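## Task

The scoop starts in the right gripper. Put it down on the table right next to the litter pan, touching only the table, with its hollow facing upward, and leave it at rest. The pan must stay no farther than a generous thumb-width from its starting spot and be rotated only a little. No other item may be knocked over or turned upside down.

## Robot and tools

Robot: two arms, left_arm and right_arm, each ending in a two-finger gripper. A gripper's fingers point along its own +z axis and spread apart along its own y axis. The reported end_effector_position is the spot between the finger pads, roughly 1 cm back from the tips.

Frames: the scene frame has its origin at table-top height, halfway between the two arms' nominal bases, with +z up and +x reaching out over the table. left_arm sits on the +y side (this says nothing about which side of an image it appears on). Results report each gripper's end_effector_position in metres and end_effector_quat_wxyz, both in the scene frame; these can be off by a few centimetres. Motion offsets, however, are expressed along each arm's own Hand target axes.

The row: every motion command is a row of 14 numbers, each between -1 and 1, always covering both arms: dx, dy, dz, rx, ry, rz, opening for left_arm, then the same seven for right_arm. The first six of each arm are an offset, not a pose: a displacement from that arm's Hand target as it stood when the action or move began, along that Hand target's axes. A value of 1.0 equals 0.6 m for dx, dy, dz and 180 degrees for rotation; rx, ry, rz form a single rotation vector. Repeating an offset in a new call moves the arm again by the same amount. Opening is absolute: +1 is fully open (0.094 m), -1 is shut. Sending 0 for all six pose numbers re-asks for the current Hand target; a 0 opening is a real command, so to leave a gripper unchanged resend its current opening (shown in Tool commands, or else the last value you sent).

execute_actions(actions, cameras): actions is a list of actions; each action is a table of up to 15 rows, one row per 1/30 s control step, and a short table keeps its final row for the rest of the 15 steps. All rows in one action are measured from the same start pose. An empty list just reports state and images. cameras picks image sources: omitted, null or ["all"] gives all, [] gives none; a wrong name voids the call. These results also list end_effector_position at some steps.

move(target, speed, blend, opening_speed, blocking, cameras): drives each gripper in a straight line to the offset in target, which is one 14-number row or a list of up to 15 rows; every row in a list counts from the same starting Hand targets. speed is path speed in m/s, 0.002 to 2.9, default 0.25 (rotation up to twice that in rad/s), one value or one per target. blend, in metres, rounds corners between listed targets. opening_speed is how fast openings change, per second on the -1 to 1 scale, at least 0.2; use a low value when gripping fragile things. blocking=false returns after about 0.5 s while motion continues. Paths avoid nothing and all finish together, capped at 10 s. The result adds a move: line naming the ending (done, off_target, moving, held, fault) and any limits (paced means the pose was clipped, held means steps were withheld). done means within 10 mm and 2 degrees; neither done nor off_target tells you about contact.

wait(seconds 0 to 10, cameras) lets time pass holding last commands. stop(cameras) brakes a running move. zoom_image(camera, region=[x0, y0, x1, y1] in pixels, at most 504 by 504) enlarges part of a camera's newest image. finished_scene(scene) ends the current scene, given its number; it cannot be reversed.

Cameras: cam_head_left, cam_head_right, cam_high, cam_low, cam_left_wrist, cam_right_wrist, each 896x504.

Behaviour to expect: per step, commanded orientation is limited to 40 degrees from the measured one. Friction and weight can leave a gripper a centimetre or more from its Hand target in free air; a fresh command (even all zeros) retries, then send the remaining gap as an offset. An arm blocked by an object keeps pushing; to relieve it, command the target back beyond where the gripper actually is. Avoid paths passing near an arm's own base, which can flip its shoulder posture.

Gripping: grip_measured uses the opening scale and reads slightly wide when empty; on a firmly held part it reads somewhat under the part's width. To release, command an opening clearly larger than grip_measured. grip_effort_nm is motor effort (negative closing), not pad force.

Safety: never let the arms collide or one gripper close on the other's fingers. Avoid dropping the scoop, releasing it while it moves, fast impacts or heavy pressing on the table or pan, knocking the pan, toppling anything, or anything leaving the table. Loose items may occasionally get a small nudge. Motor heat builds when holding loads, stretching out or pushing at an unreachable pose: MOTOR HOT appears at 75 °C, at 90 °C the arm folds away and idles, at 100 °C it goes limp.

Joint ranges (rad): waist -2.618 to 3.054, shoulder 0.000 to 3.142, elbow 0.000 to 3.142 (straight at 2.901), wrist pitch -1.571 to 1.571, wrist yaw -1.571 to 1.571, wrist roll -2.094 to 2.094. Joint torques include gravity; the first three wrap at ±28 N m.

Each tool is called by a JSON object that holds its "api" and its "payload", one argument or row to a line.

## Session

{"api": "execute_actions", "payload": {
  "actions": []
}}

{"api": "zoom_image", "payload": {
  "camera": "cam_high",
  "region": [200, 100, 700, 440]
}}

Scene clock: 0.00 s.
left_arm: end_effector_position=(+0.3190, +0.3351, +0.4129) grip_measured=+1.000 grip_effort_nm=n/a end_effector_quat_wxyz=(+0.691, +0.087, +0.714, +0.066) | right_arm: end_effector_position=(+0.4037, -0.2498, +0.3310) grip_measured=-0.623 grip_effort_nm=n/a end_effector_quat_wxyz=(+0.444, +0.392, +0.658, +0.466)
Joint positions: left_arm=[0.175 0.89 1.049 -0.194 0.194 0.224 0.094] | right_arm=[-0.179 1.172 0.985 -0.005 -0.444 1.264 0.018]
Joint velocities: within noise
Joint torques (N m): no reading
Heat: left arm: 31 °C; right arm: 33 °C.
Hand target: left_arm +0.3156, +0.3345, +0.4228; +0.701, +0.087, +0.705, +0.068 | right_arm +0.4020, -0.2493, +0.3571; +0.474, +0.366, +0.646, +0.473
Tool commands: left_gripper/opening=+1.0 right_gripper/opening=-0.979875

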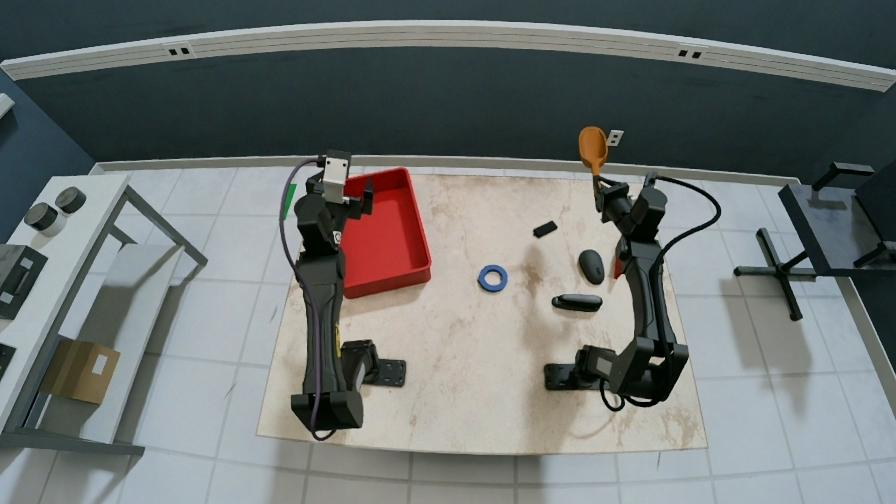

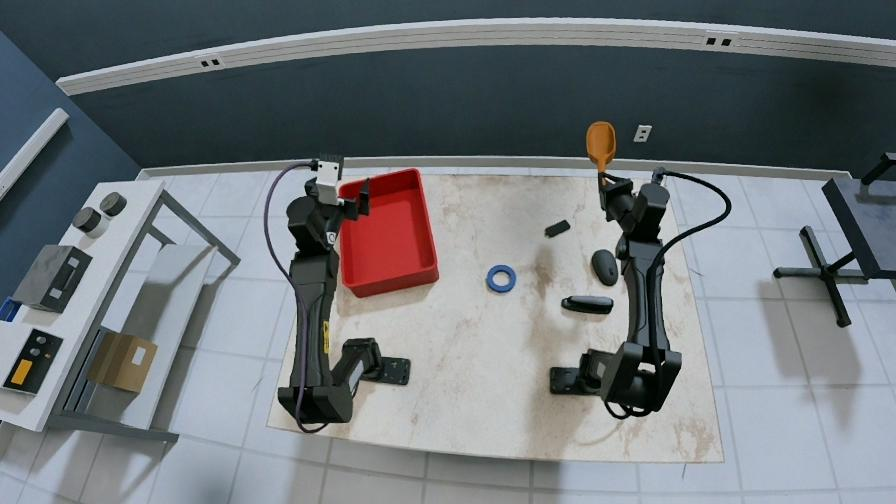

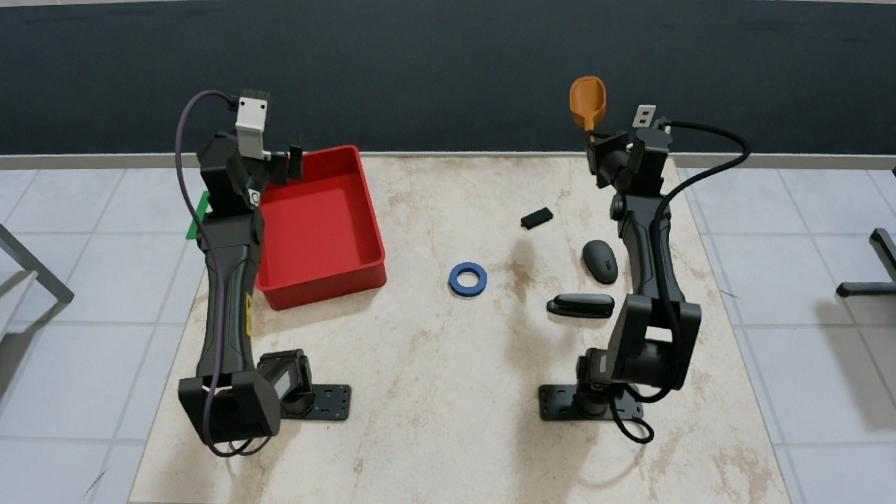

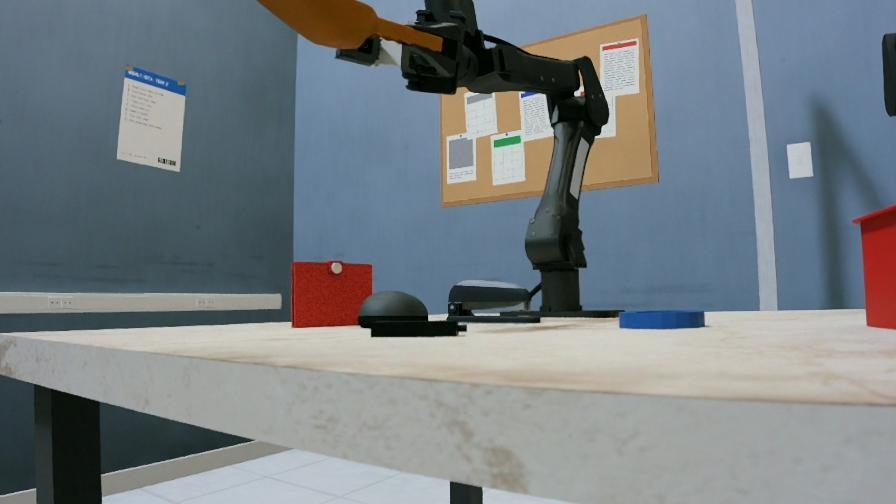

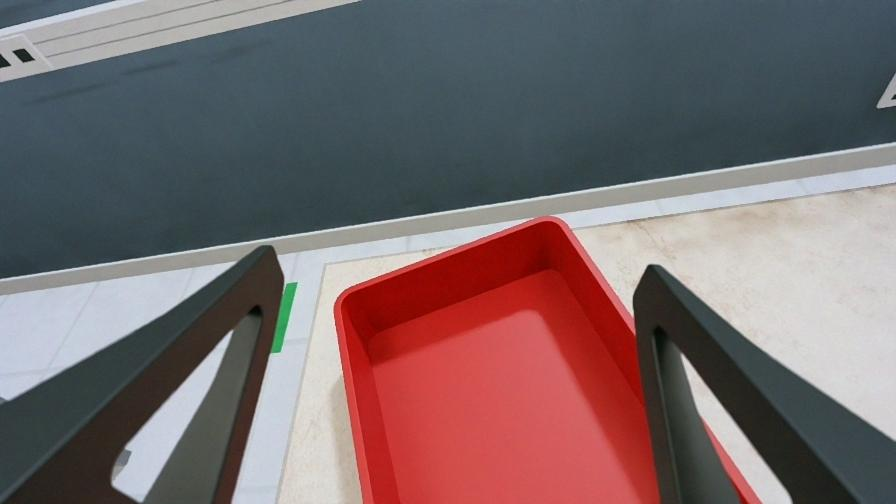

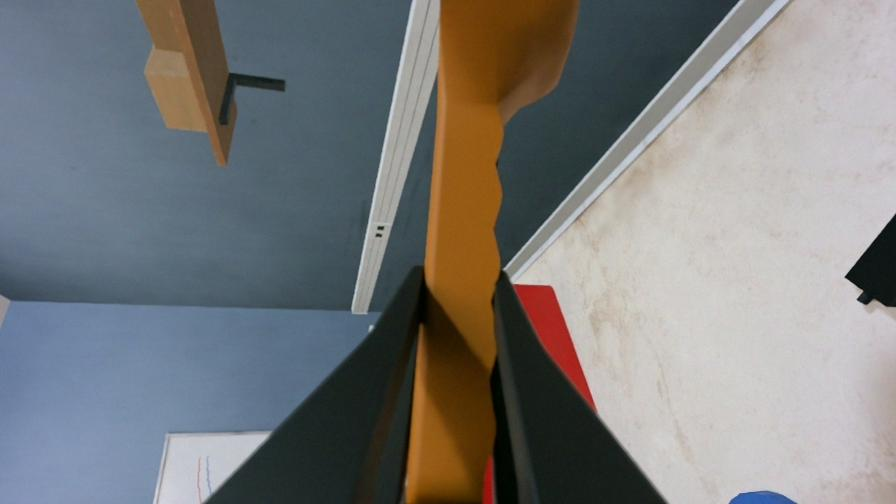

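Scaled by 1.008.

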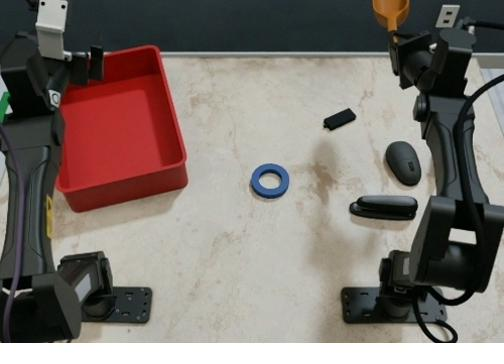

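{"api": "move", "payload": {
  "target": [0,0,0,0,0,0,1,0.45,-0.031,0.167,-0.069,0.25,-0.027,-0.98]
}}

{"api": "zoom_image", "payload": {
  "camera": "cam_head_right",
  "region": [380, 120, 620, 330]
}}

{"api": "zoom_image", "payload": {
  "camera": "cam_low",
  "region": [396, 0, 896, 350]
}}

Scene clock: 25.07 s.
left_arm: end_effector_position=(+0.3190, +0.3351, +0.4129) grip_measured=+1.000 grip_effort_nm=-0.012 end_effector_quat_wxyz=(+0.691, +0.087, +0.714, +0.066) | right_arm: end_effector_position=(+0.4131, +0.0153, +0.2338) grip_measured=-0.623 grip_effort_nm=-1.038 end_effector_quat_wxyz=(+0.215, +0.112, +0.755, +0.609)
Joint positions: left_arm=[0.175 0.89 1.049 -0.194 0.194 0.224 0.094] | right_arm=[0.333 1.689 1.034 0.429 -0.738 1.225 0.018]
Joint torques (N m): left_arm=[-0.06 -2.4 7.77 1.85 0 -0.01] | right_arm=[0.18 -7.21 10.33 2.37 -0.18 -0.29]
Heat: left arm: 34 °C; right arm: 37 °C.
Hand target: left_arm +0.3156, +0.3345, +0.4228; +0.701, +0.087, +0.705, +0.068 | right_arm +0.4214, +0.0207, +0.2567; +0.246, +0.078, +0.739, +0.622
Off the commanded pose: left_arm 0.011 m, 2 deg | right_arm 0.025 m, 6 deg.
move: off_target (left_arm, right_arm)

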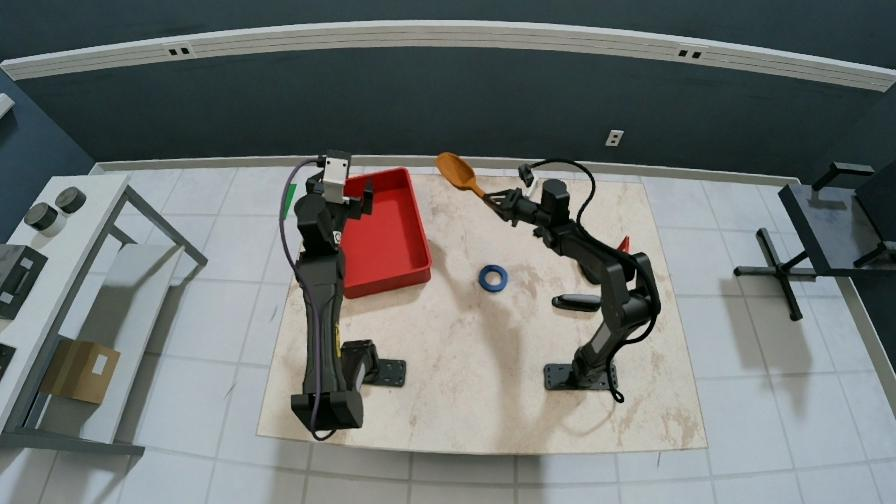

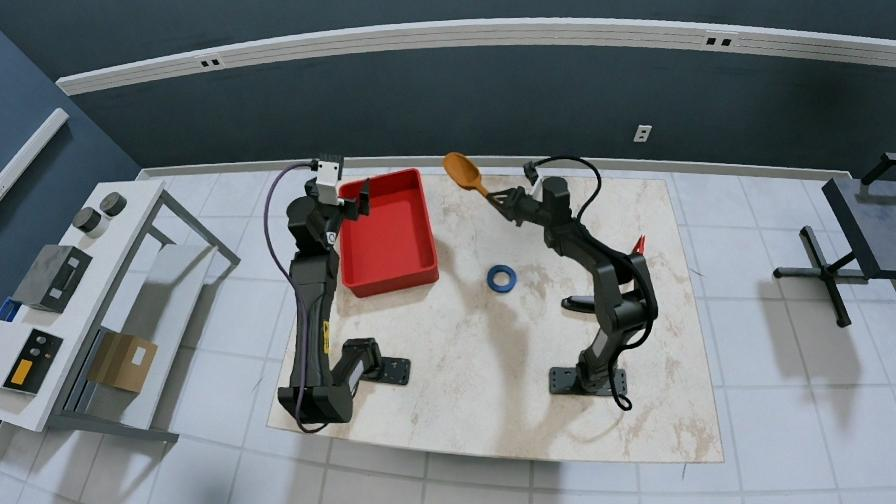

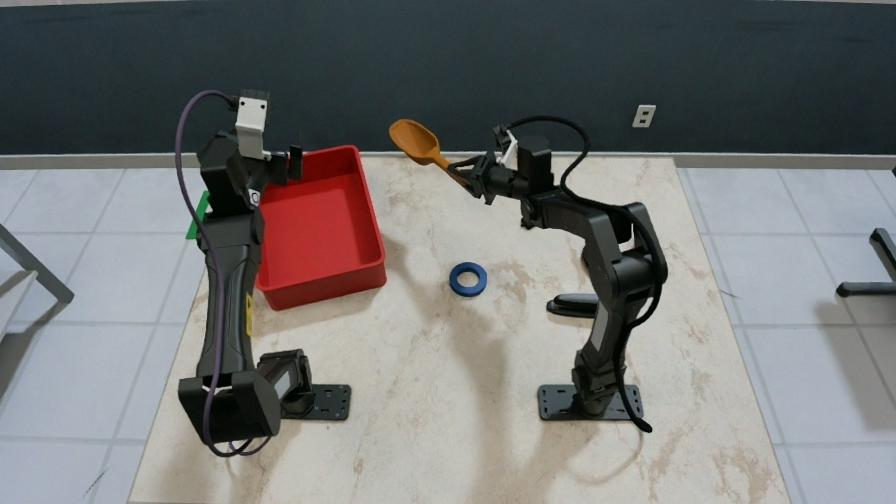

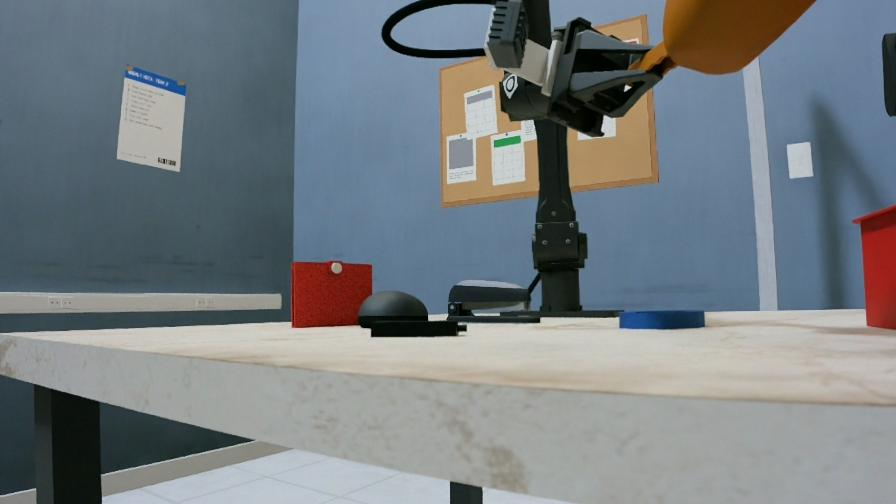

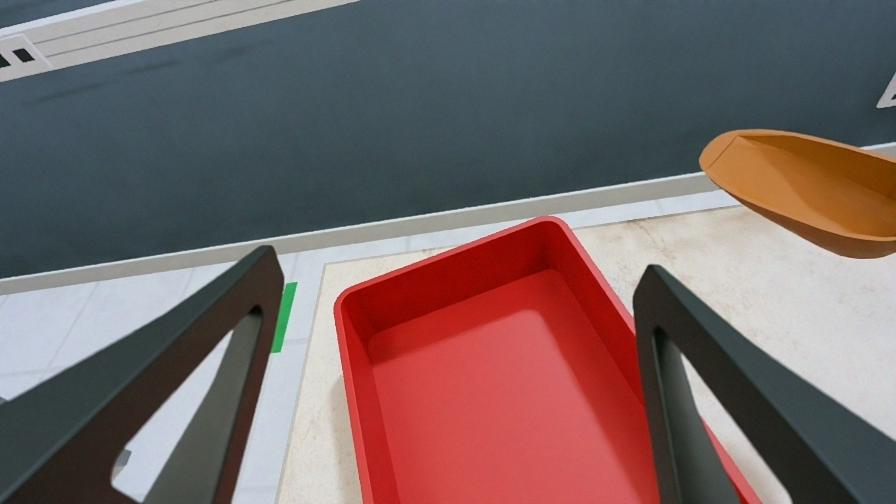

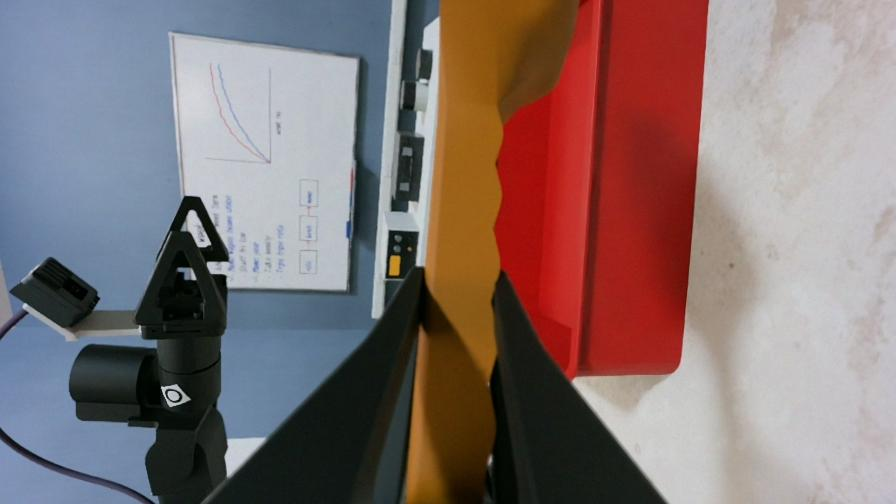

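Scaled by 2.100.

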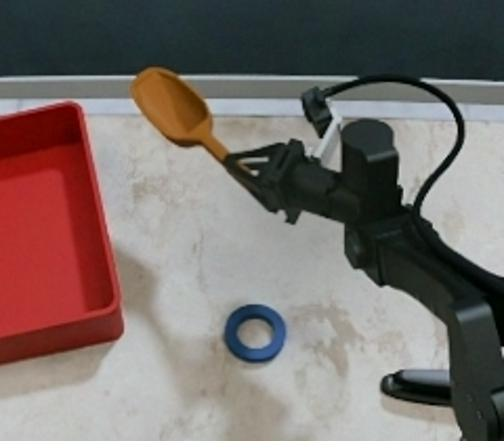

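Scaled by 1.008.

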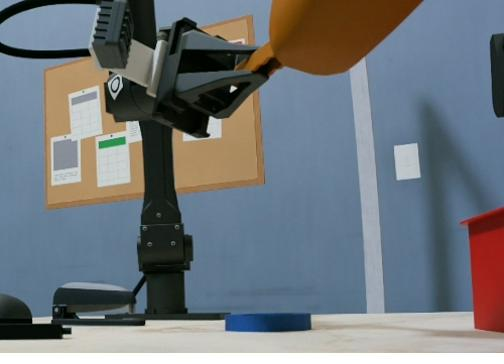

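{"api": "move", "payload": {
  "target": [0,0,0,0,0,0,1,0.0875,-0.102,0.227,0.056,-0.202,0.022,-0.98]
}}

{"api": "zoom_image", "payload": {
  "camera": "cam_head_right",
  "region": [360, 120, 600, 330]
}}

{"api": "zoom_image", "payload": {
  "camera": "cam_low",
  "region": [396, 0, 896, 350]
}}

Scene clock: 47.57 s.
left_arm: end_effector_position=(+0.3190, +0.3351, +0.4129) grip_measured=+1.000 grip_effort_nm=-0.002 end_effector_quat_wxyz=(+0.691, +0.087, +0.714, +0.066) | right_arm: end_effector_position=(+0.4418, +0.1457, +0.1549) grip_measured=-0.623 grip_effort_nm=-1.038 end_effector_quat_wxyz=(+0.420, +0.313, +0.694, +0.494)
Joint positions: left_arm=[0.175 0.89 1.049 -0.194 0.194 0.224 0.094] | right_arm=[0.854 2.122 1.254 0.695 0.405 1.359 0.018]
Joint torques (N m): left_arm=[-0.08 -2.36 7.76 1.84 -0.02 -0.05] | right_arm=[-0.13 -9.98 9.55 2.37 0.29 -0.14]
Heat: left arm: 35 °C; right arm: 41 °C.
Hand target: left_arm +0.3156, +0.3345, +0.4228; +0.701, +0.087, +0.705, +0.068 | right_arm +0.4505, +0.1496, +0.1697; +0.435, +0.314, +0.673, +0.508
Off the commanded pose: left_arm 0.011 m, 2 deg | right_arm 0.018 m, 3 deg.
move: off_target (left_arm, right_arm)

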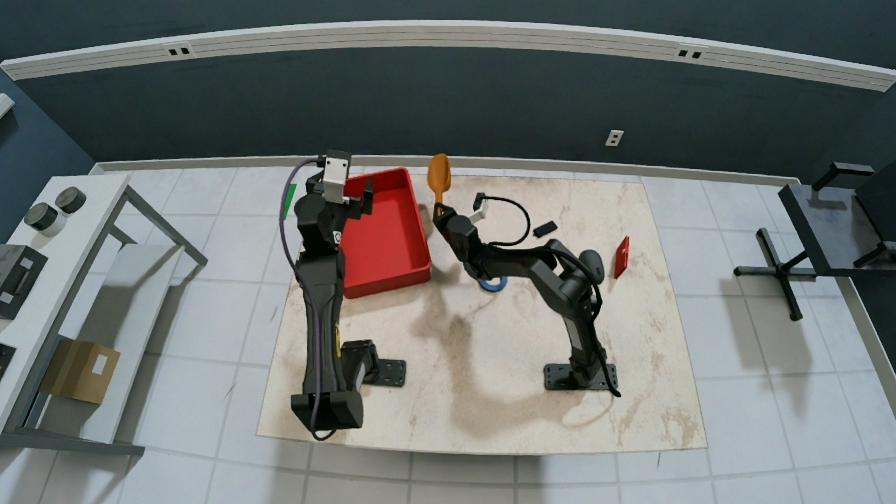

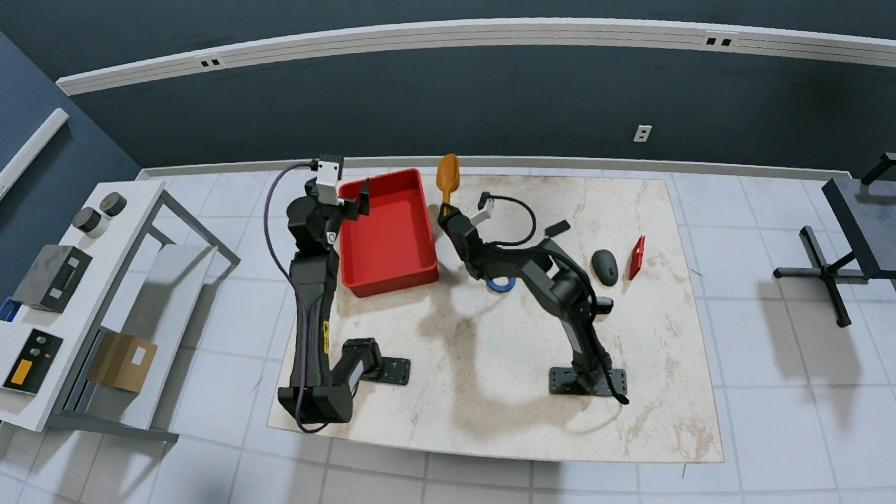

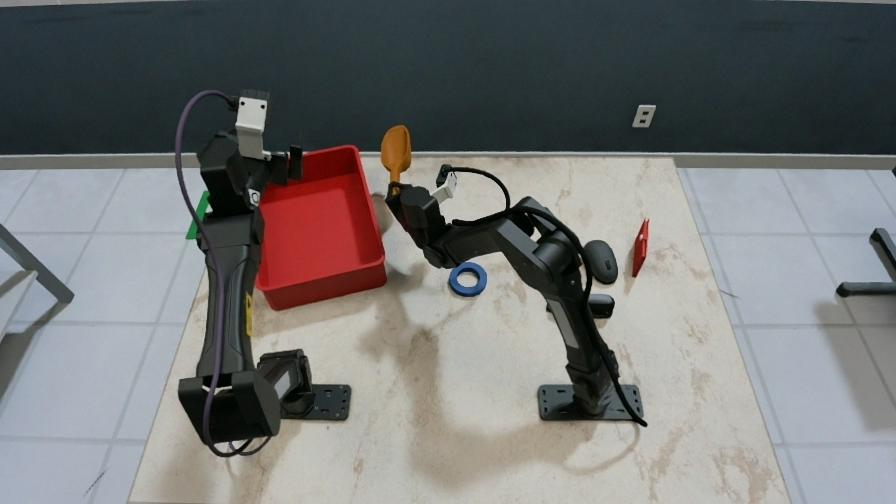

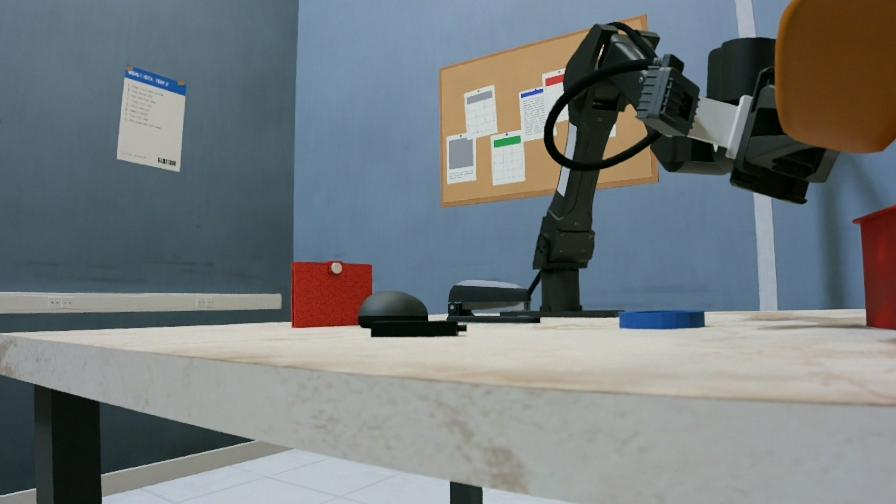

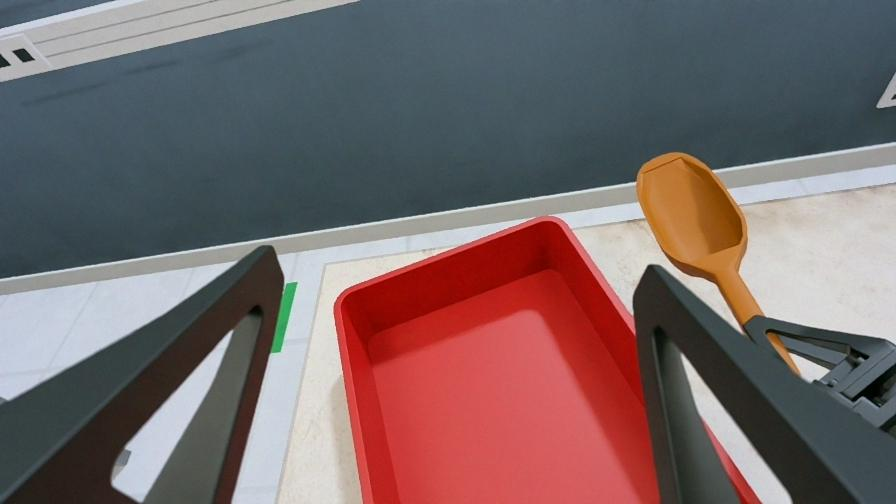

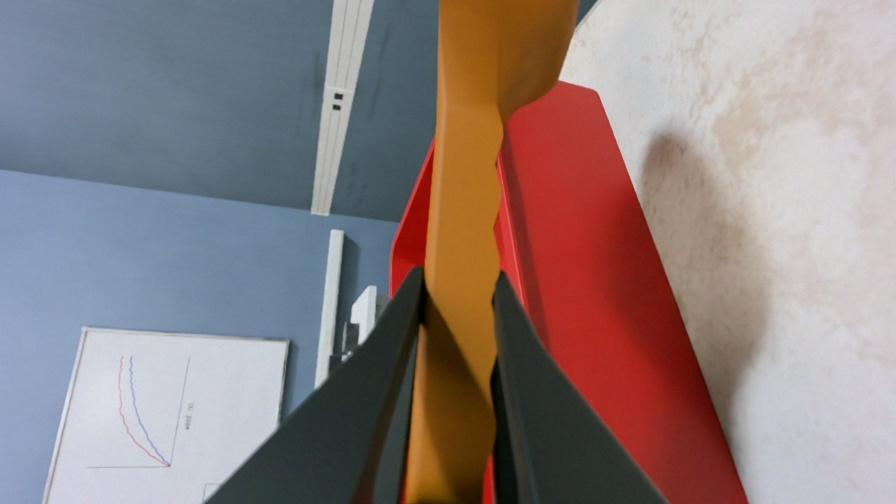

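Scaled by 2.100.

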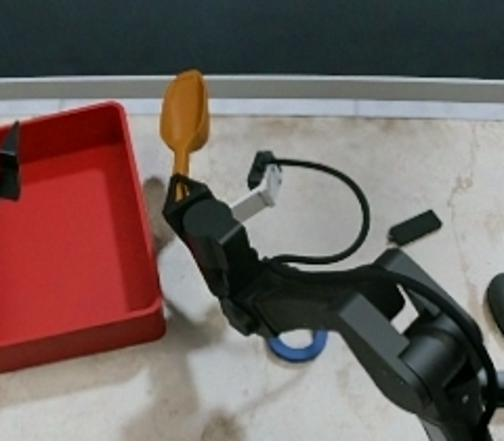

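Scaled by 1.008.

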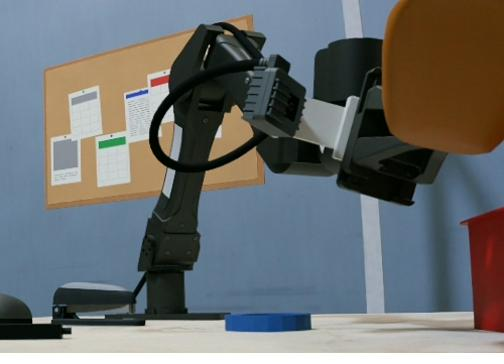

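{"api": "move", "payload": {
  "target": [0,0,0,0,0,0,1,0.059,-0.116,0.047,0.038,0.019,0.048,-0.98],
  "speed": 0.15
}}

{"api": "zoom_image", "payload": {
  "camera": "cam_head_right",
  "region": [400, 140, 560, 300]
}}

{"api": "zoom_image", "payload": {
  "camera": "cam_low",
  "region": [596, 100, 896, 400]
}}

{"api": "zoom_image", "payload": {
  "camera": "cam_left_wrist",
  "region": [500, 140, 896, 460]
}}

Scene clock: 63.87 s.
left_arm: end_effector_position=(+0.3190, +0.3351, +0.4129) grip_measured=+1.000 grip_effort_nm=-0.007 end_effector_quat_wxyz=(+0.691, +0.087, +0.714, +0.066) | right_arm: end_effector_position=(+0.4531, +0.1680, +0.0800) grip_measured=-0.623 grip_effort_nm=-1.043 end_effector_quat_wxyz=(+0.346, +0.375, +0.703, +0.495)
Joint positions: left_arm=[0.175 0.89 1.049 -0.194 0.194 0.224 0.094] | right_arm=[0.854 2.316 1.368 0.655 0.367 1.559 0.018]
Joint torques (N m): left_arm=[-0.03 -2.36 7.83 1.84 -0.01 -0.03] | right_arm=[-0.46 -11.36 9.11 2.18 0.18 -0.12]
Heat: left arm: 36 °C; right arm: 43 °C.
Hand target: left_arm +0.3156, +0.3345, +0.4228; +0.701, +0.087, +0.705, +0.068 | right_arm +0.4625, +0.1720, +0.0909; +0.356, +0.374, +0.689, +0.508
Off the commanded pose: left_arm 0.011 m, 2 deg | right_arm 0.015 m, 2 deg.
move: off_target (left_arm, right_arm)

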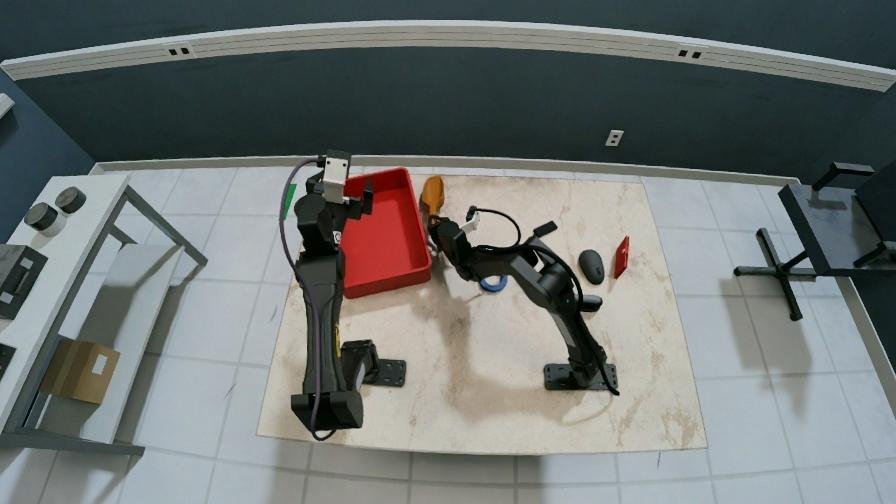

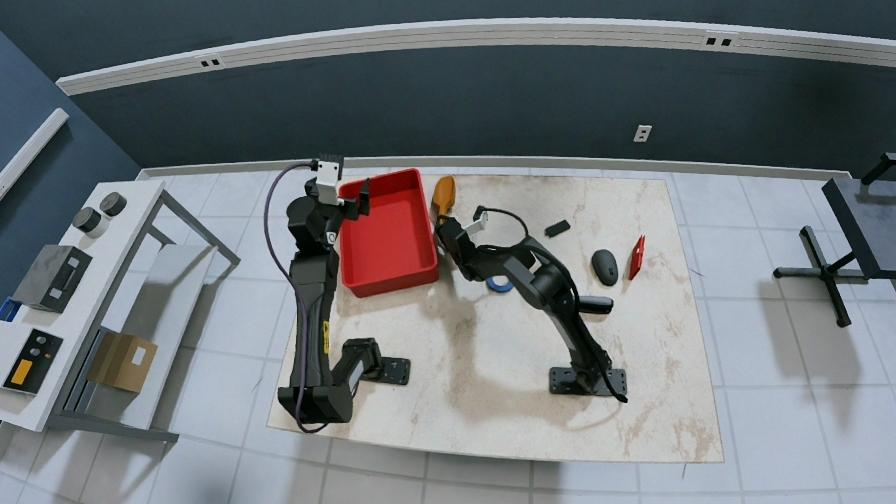

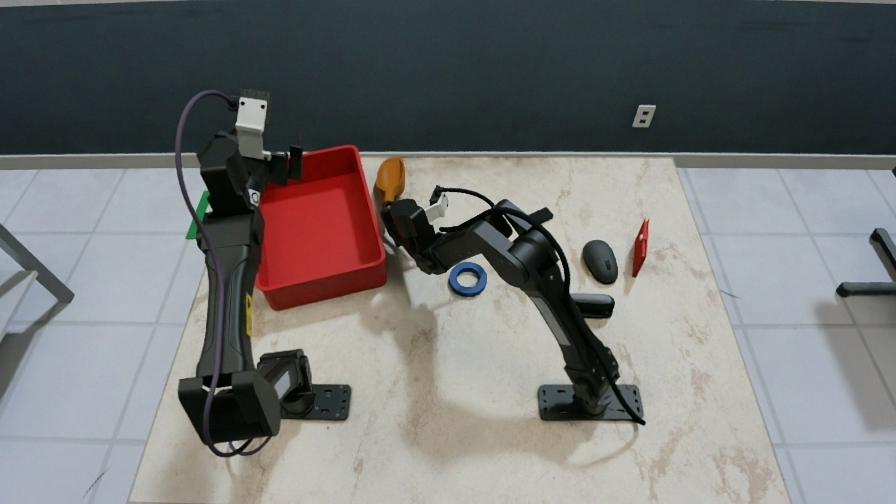

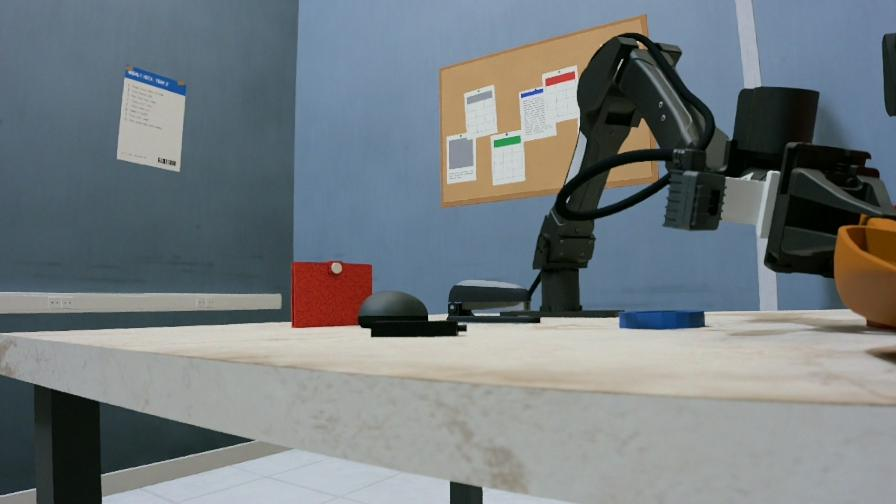

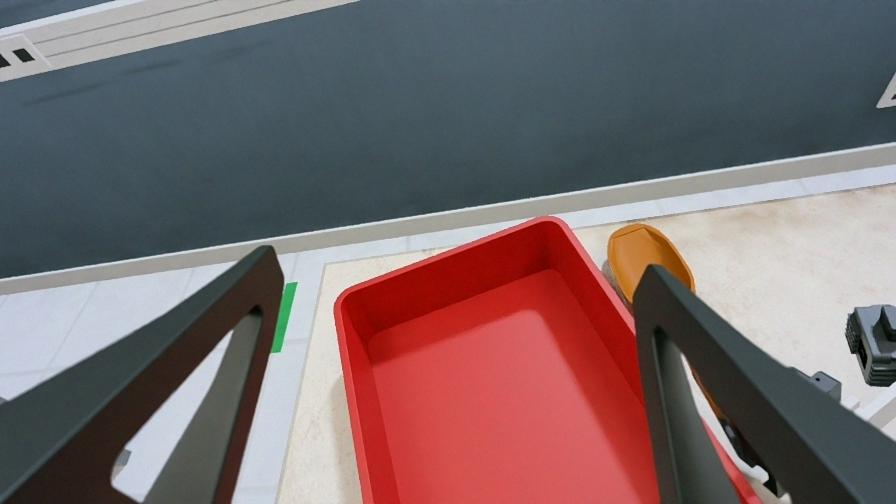

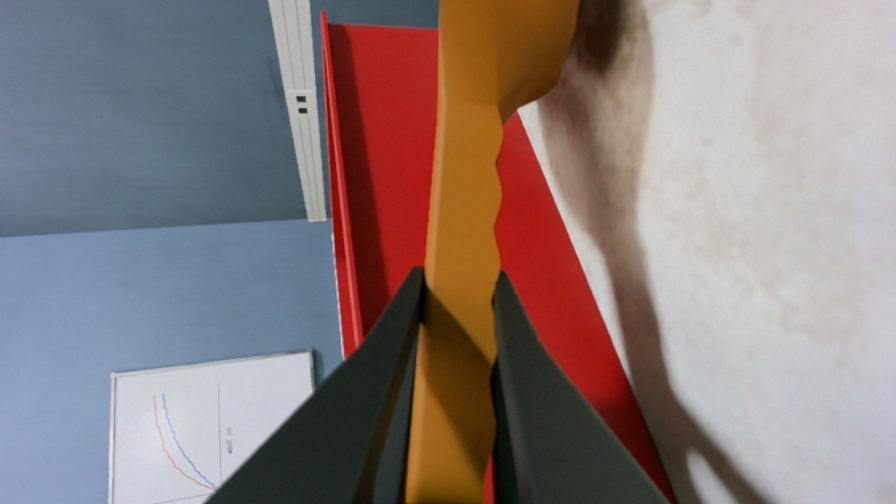

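Scaled by 3.150.

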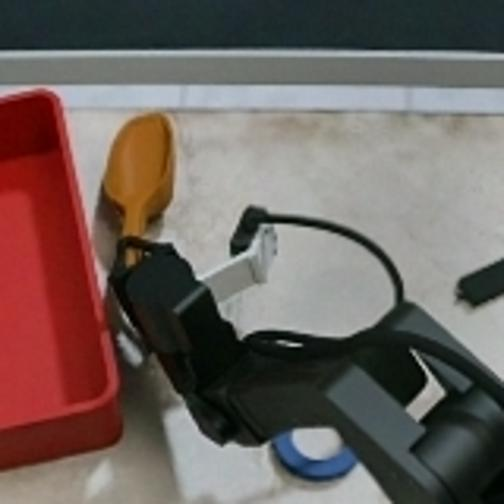

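Scaled by 1.680.

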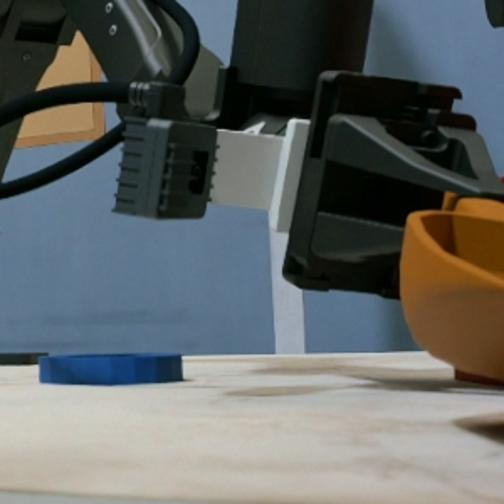

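Scaled by 1.273.

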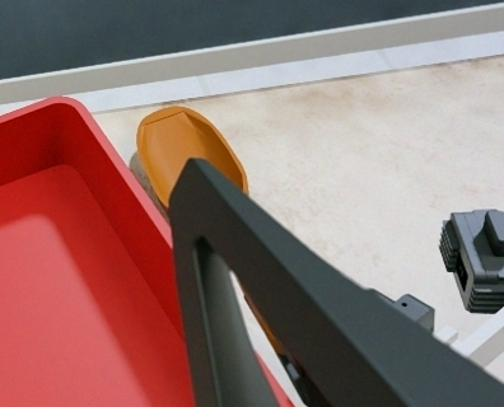

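{"api": "move", "payload": {
  "target": [0,0,0,0,0,0,1,-0.005,-0.059,0.0075,0,0,0,-0.98],
  "speed": 0.06
}}

{"api": "zoom_image", "payload": {
  "camera": "cam_head_right",
  "region": [400, 140, 560, 300]
}}

{"api": "zoom_image", "payload": {
  "camera": "cam_low",
  "region": [596, 100, 896, 400]
}}

Scene clock: 72.73 s.
left_arm: end_effector_position=(+0.3190, +0.3351, +0.4129) grip_measured=+1.000 grip_effort_nm=-0.017 end_effector_quat_wxyz=(+0.691, +0.087, +0.714, +0.066) | right_arm: end_effector_position=(+0.4582, +0.1687, +0.0648) grip_measured=-0.623 grip_effort_nm=-1.038 end_effector_quat_wxyz=(+0.349, +0.375, +0.690, +0.512)
Joint positions: left_arm=[0.175 0.89 1.049 -0.194 0.194 0.224 0.094] | right_arm=[0.846 2.383 1.368 0.763 0.359 1.561 0.018]
Joint torques (N m): left_arm=[-0.05 -2.36 7.75 1.85 -0.02 -0.04] | right_arm=[-0.85 -10.89 5.74 2.21 0.14 -0.15]
Heat: left arm: 37 °C; right arm: 43 °C.
Hand target: left_arm +0.3156, +0.3345, +0.4228; +0.701, +0.087, +0.705, +0.068 | right_arm +0.4623, +0.1642, +0.0560; +0.356, +0.374, +0.689, +0.508
Off the commanded pose: left_arm 0.011 m, 2 deg | right_arm 0.011 m, 1 deg.
move: off_target (left_arm, right_arm)

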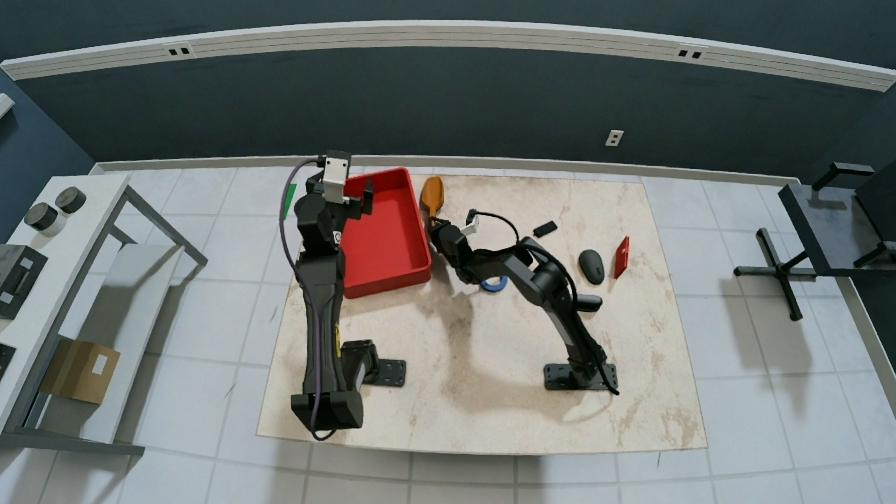

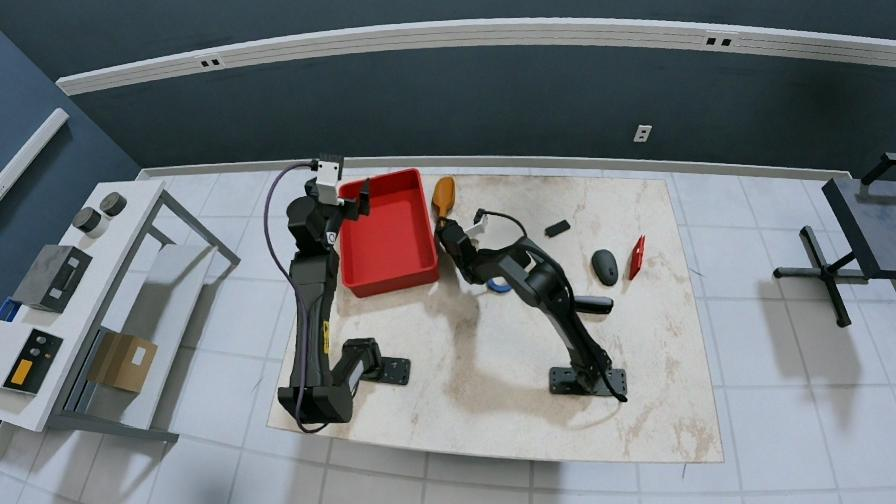

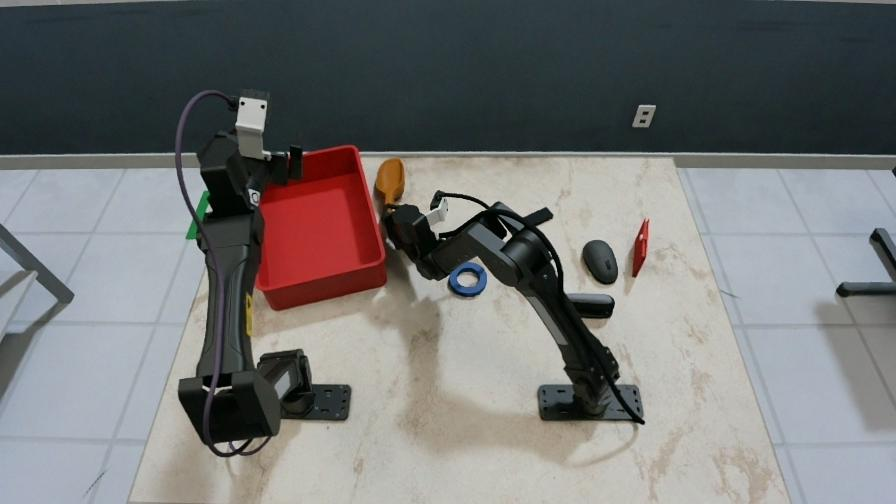

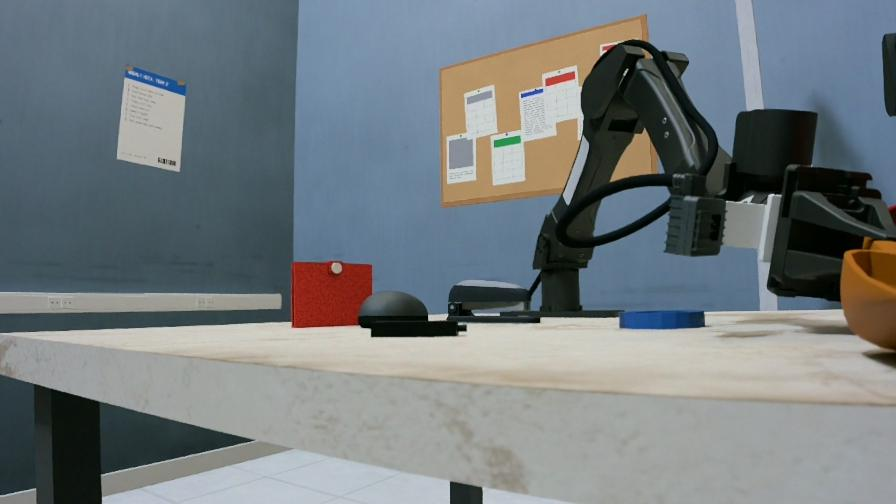

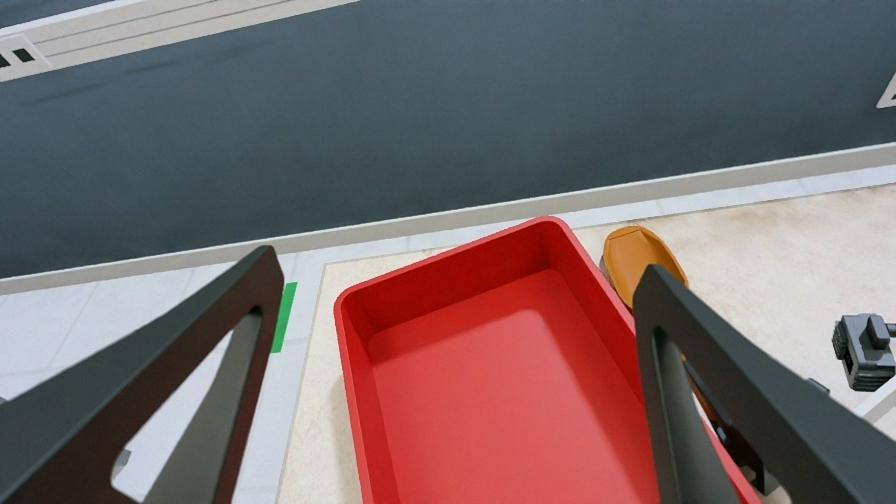

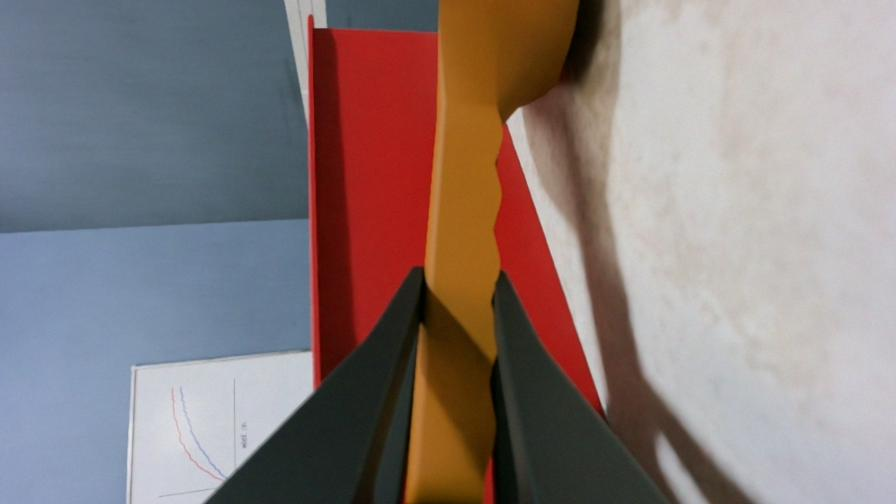

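Scaled by 3.150.

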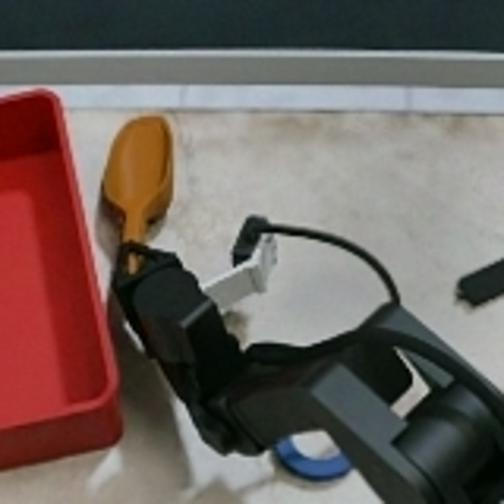

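Scaled by 1.680.

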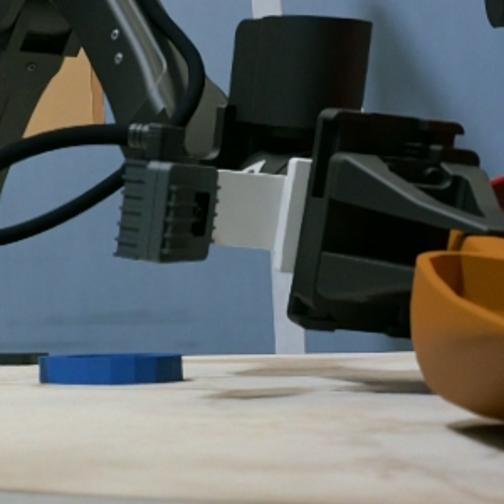

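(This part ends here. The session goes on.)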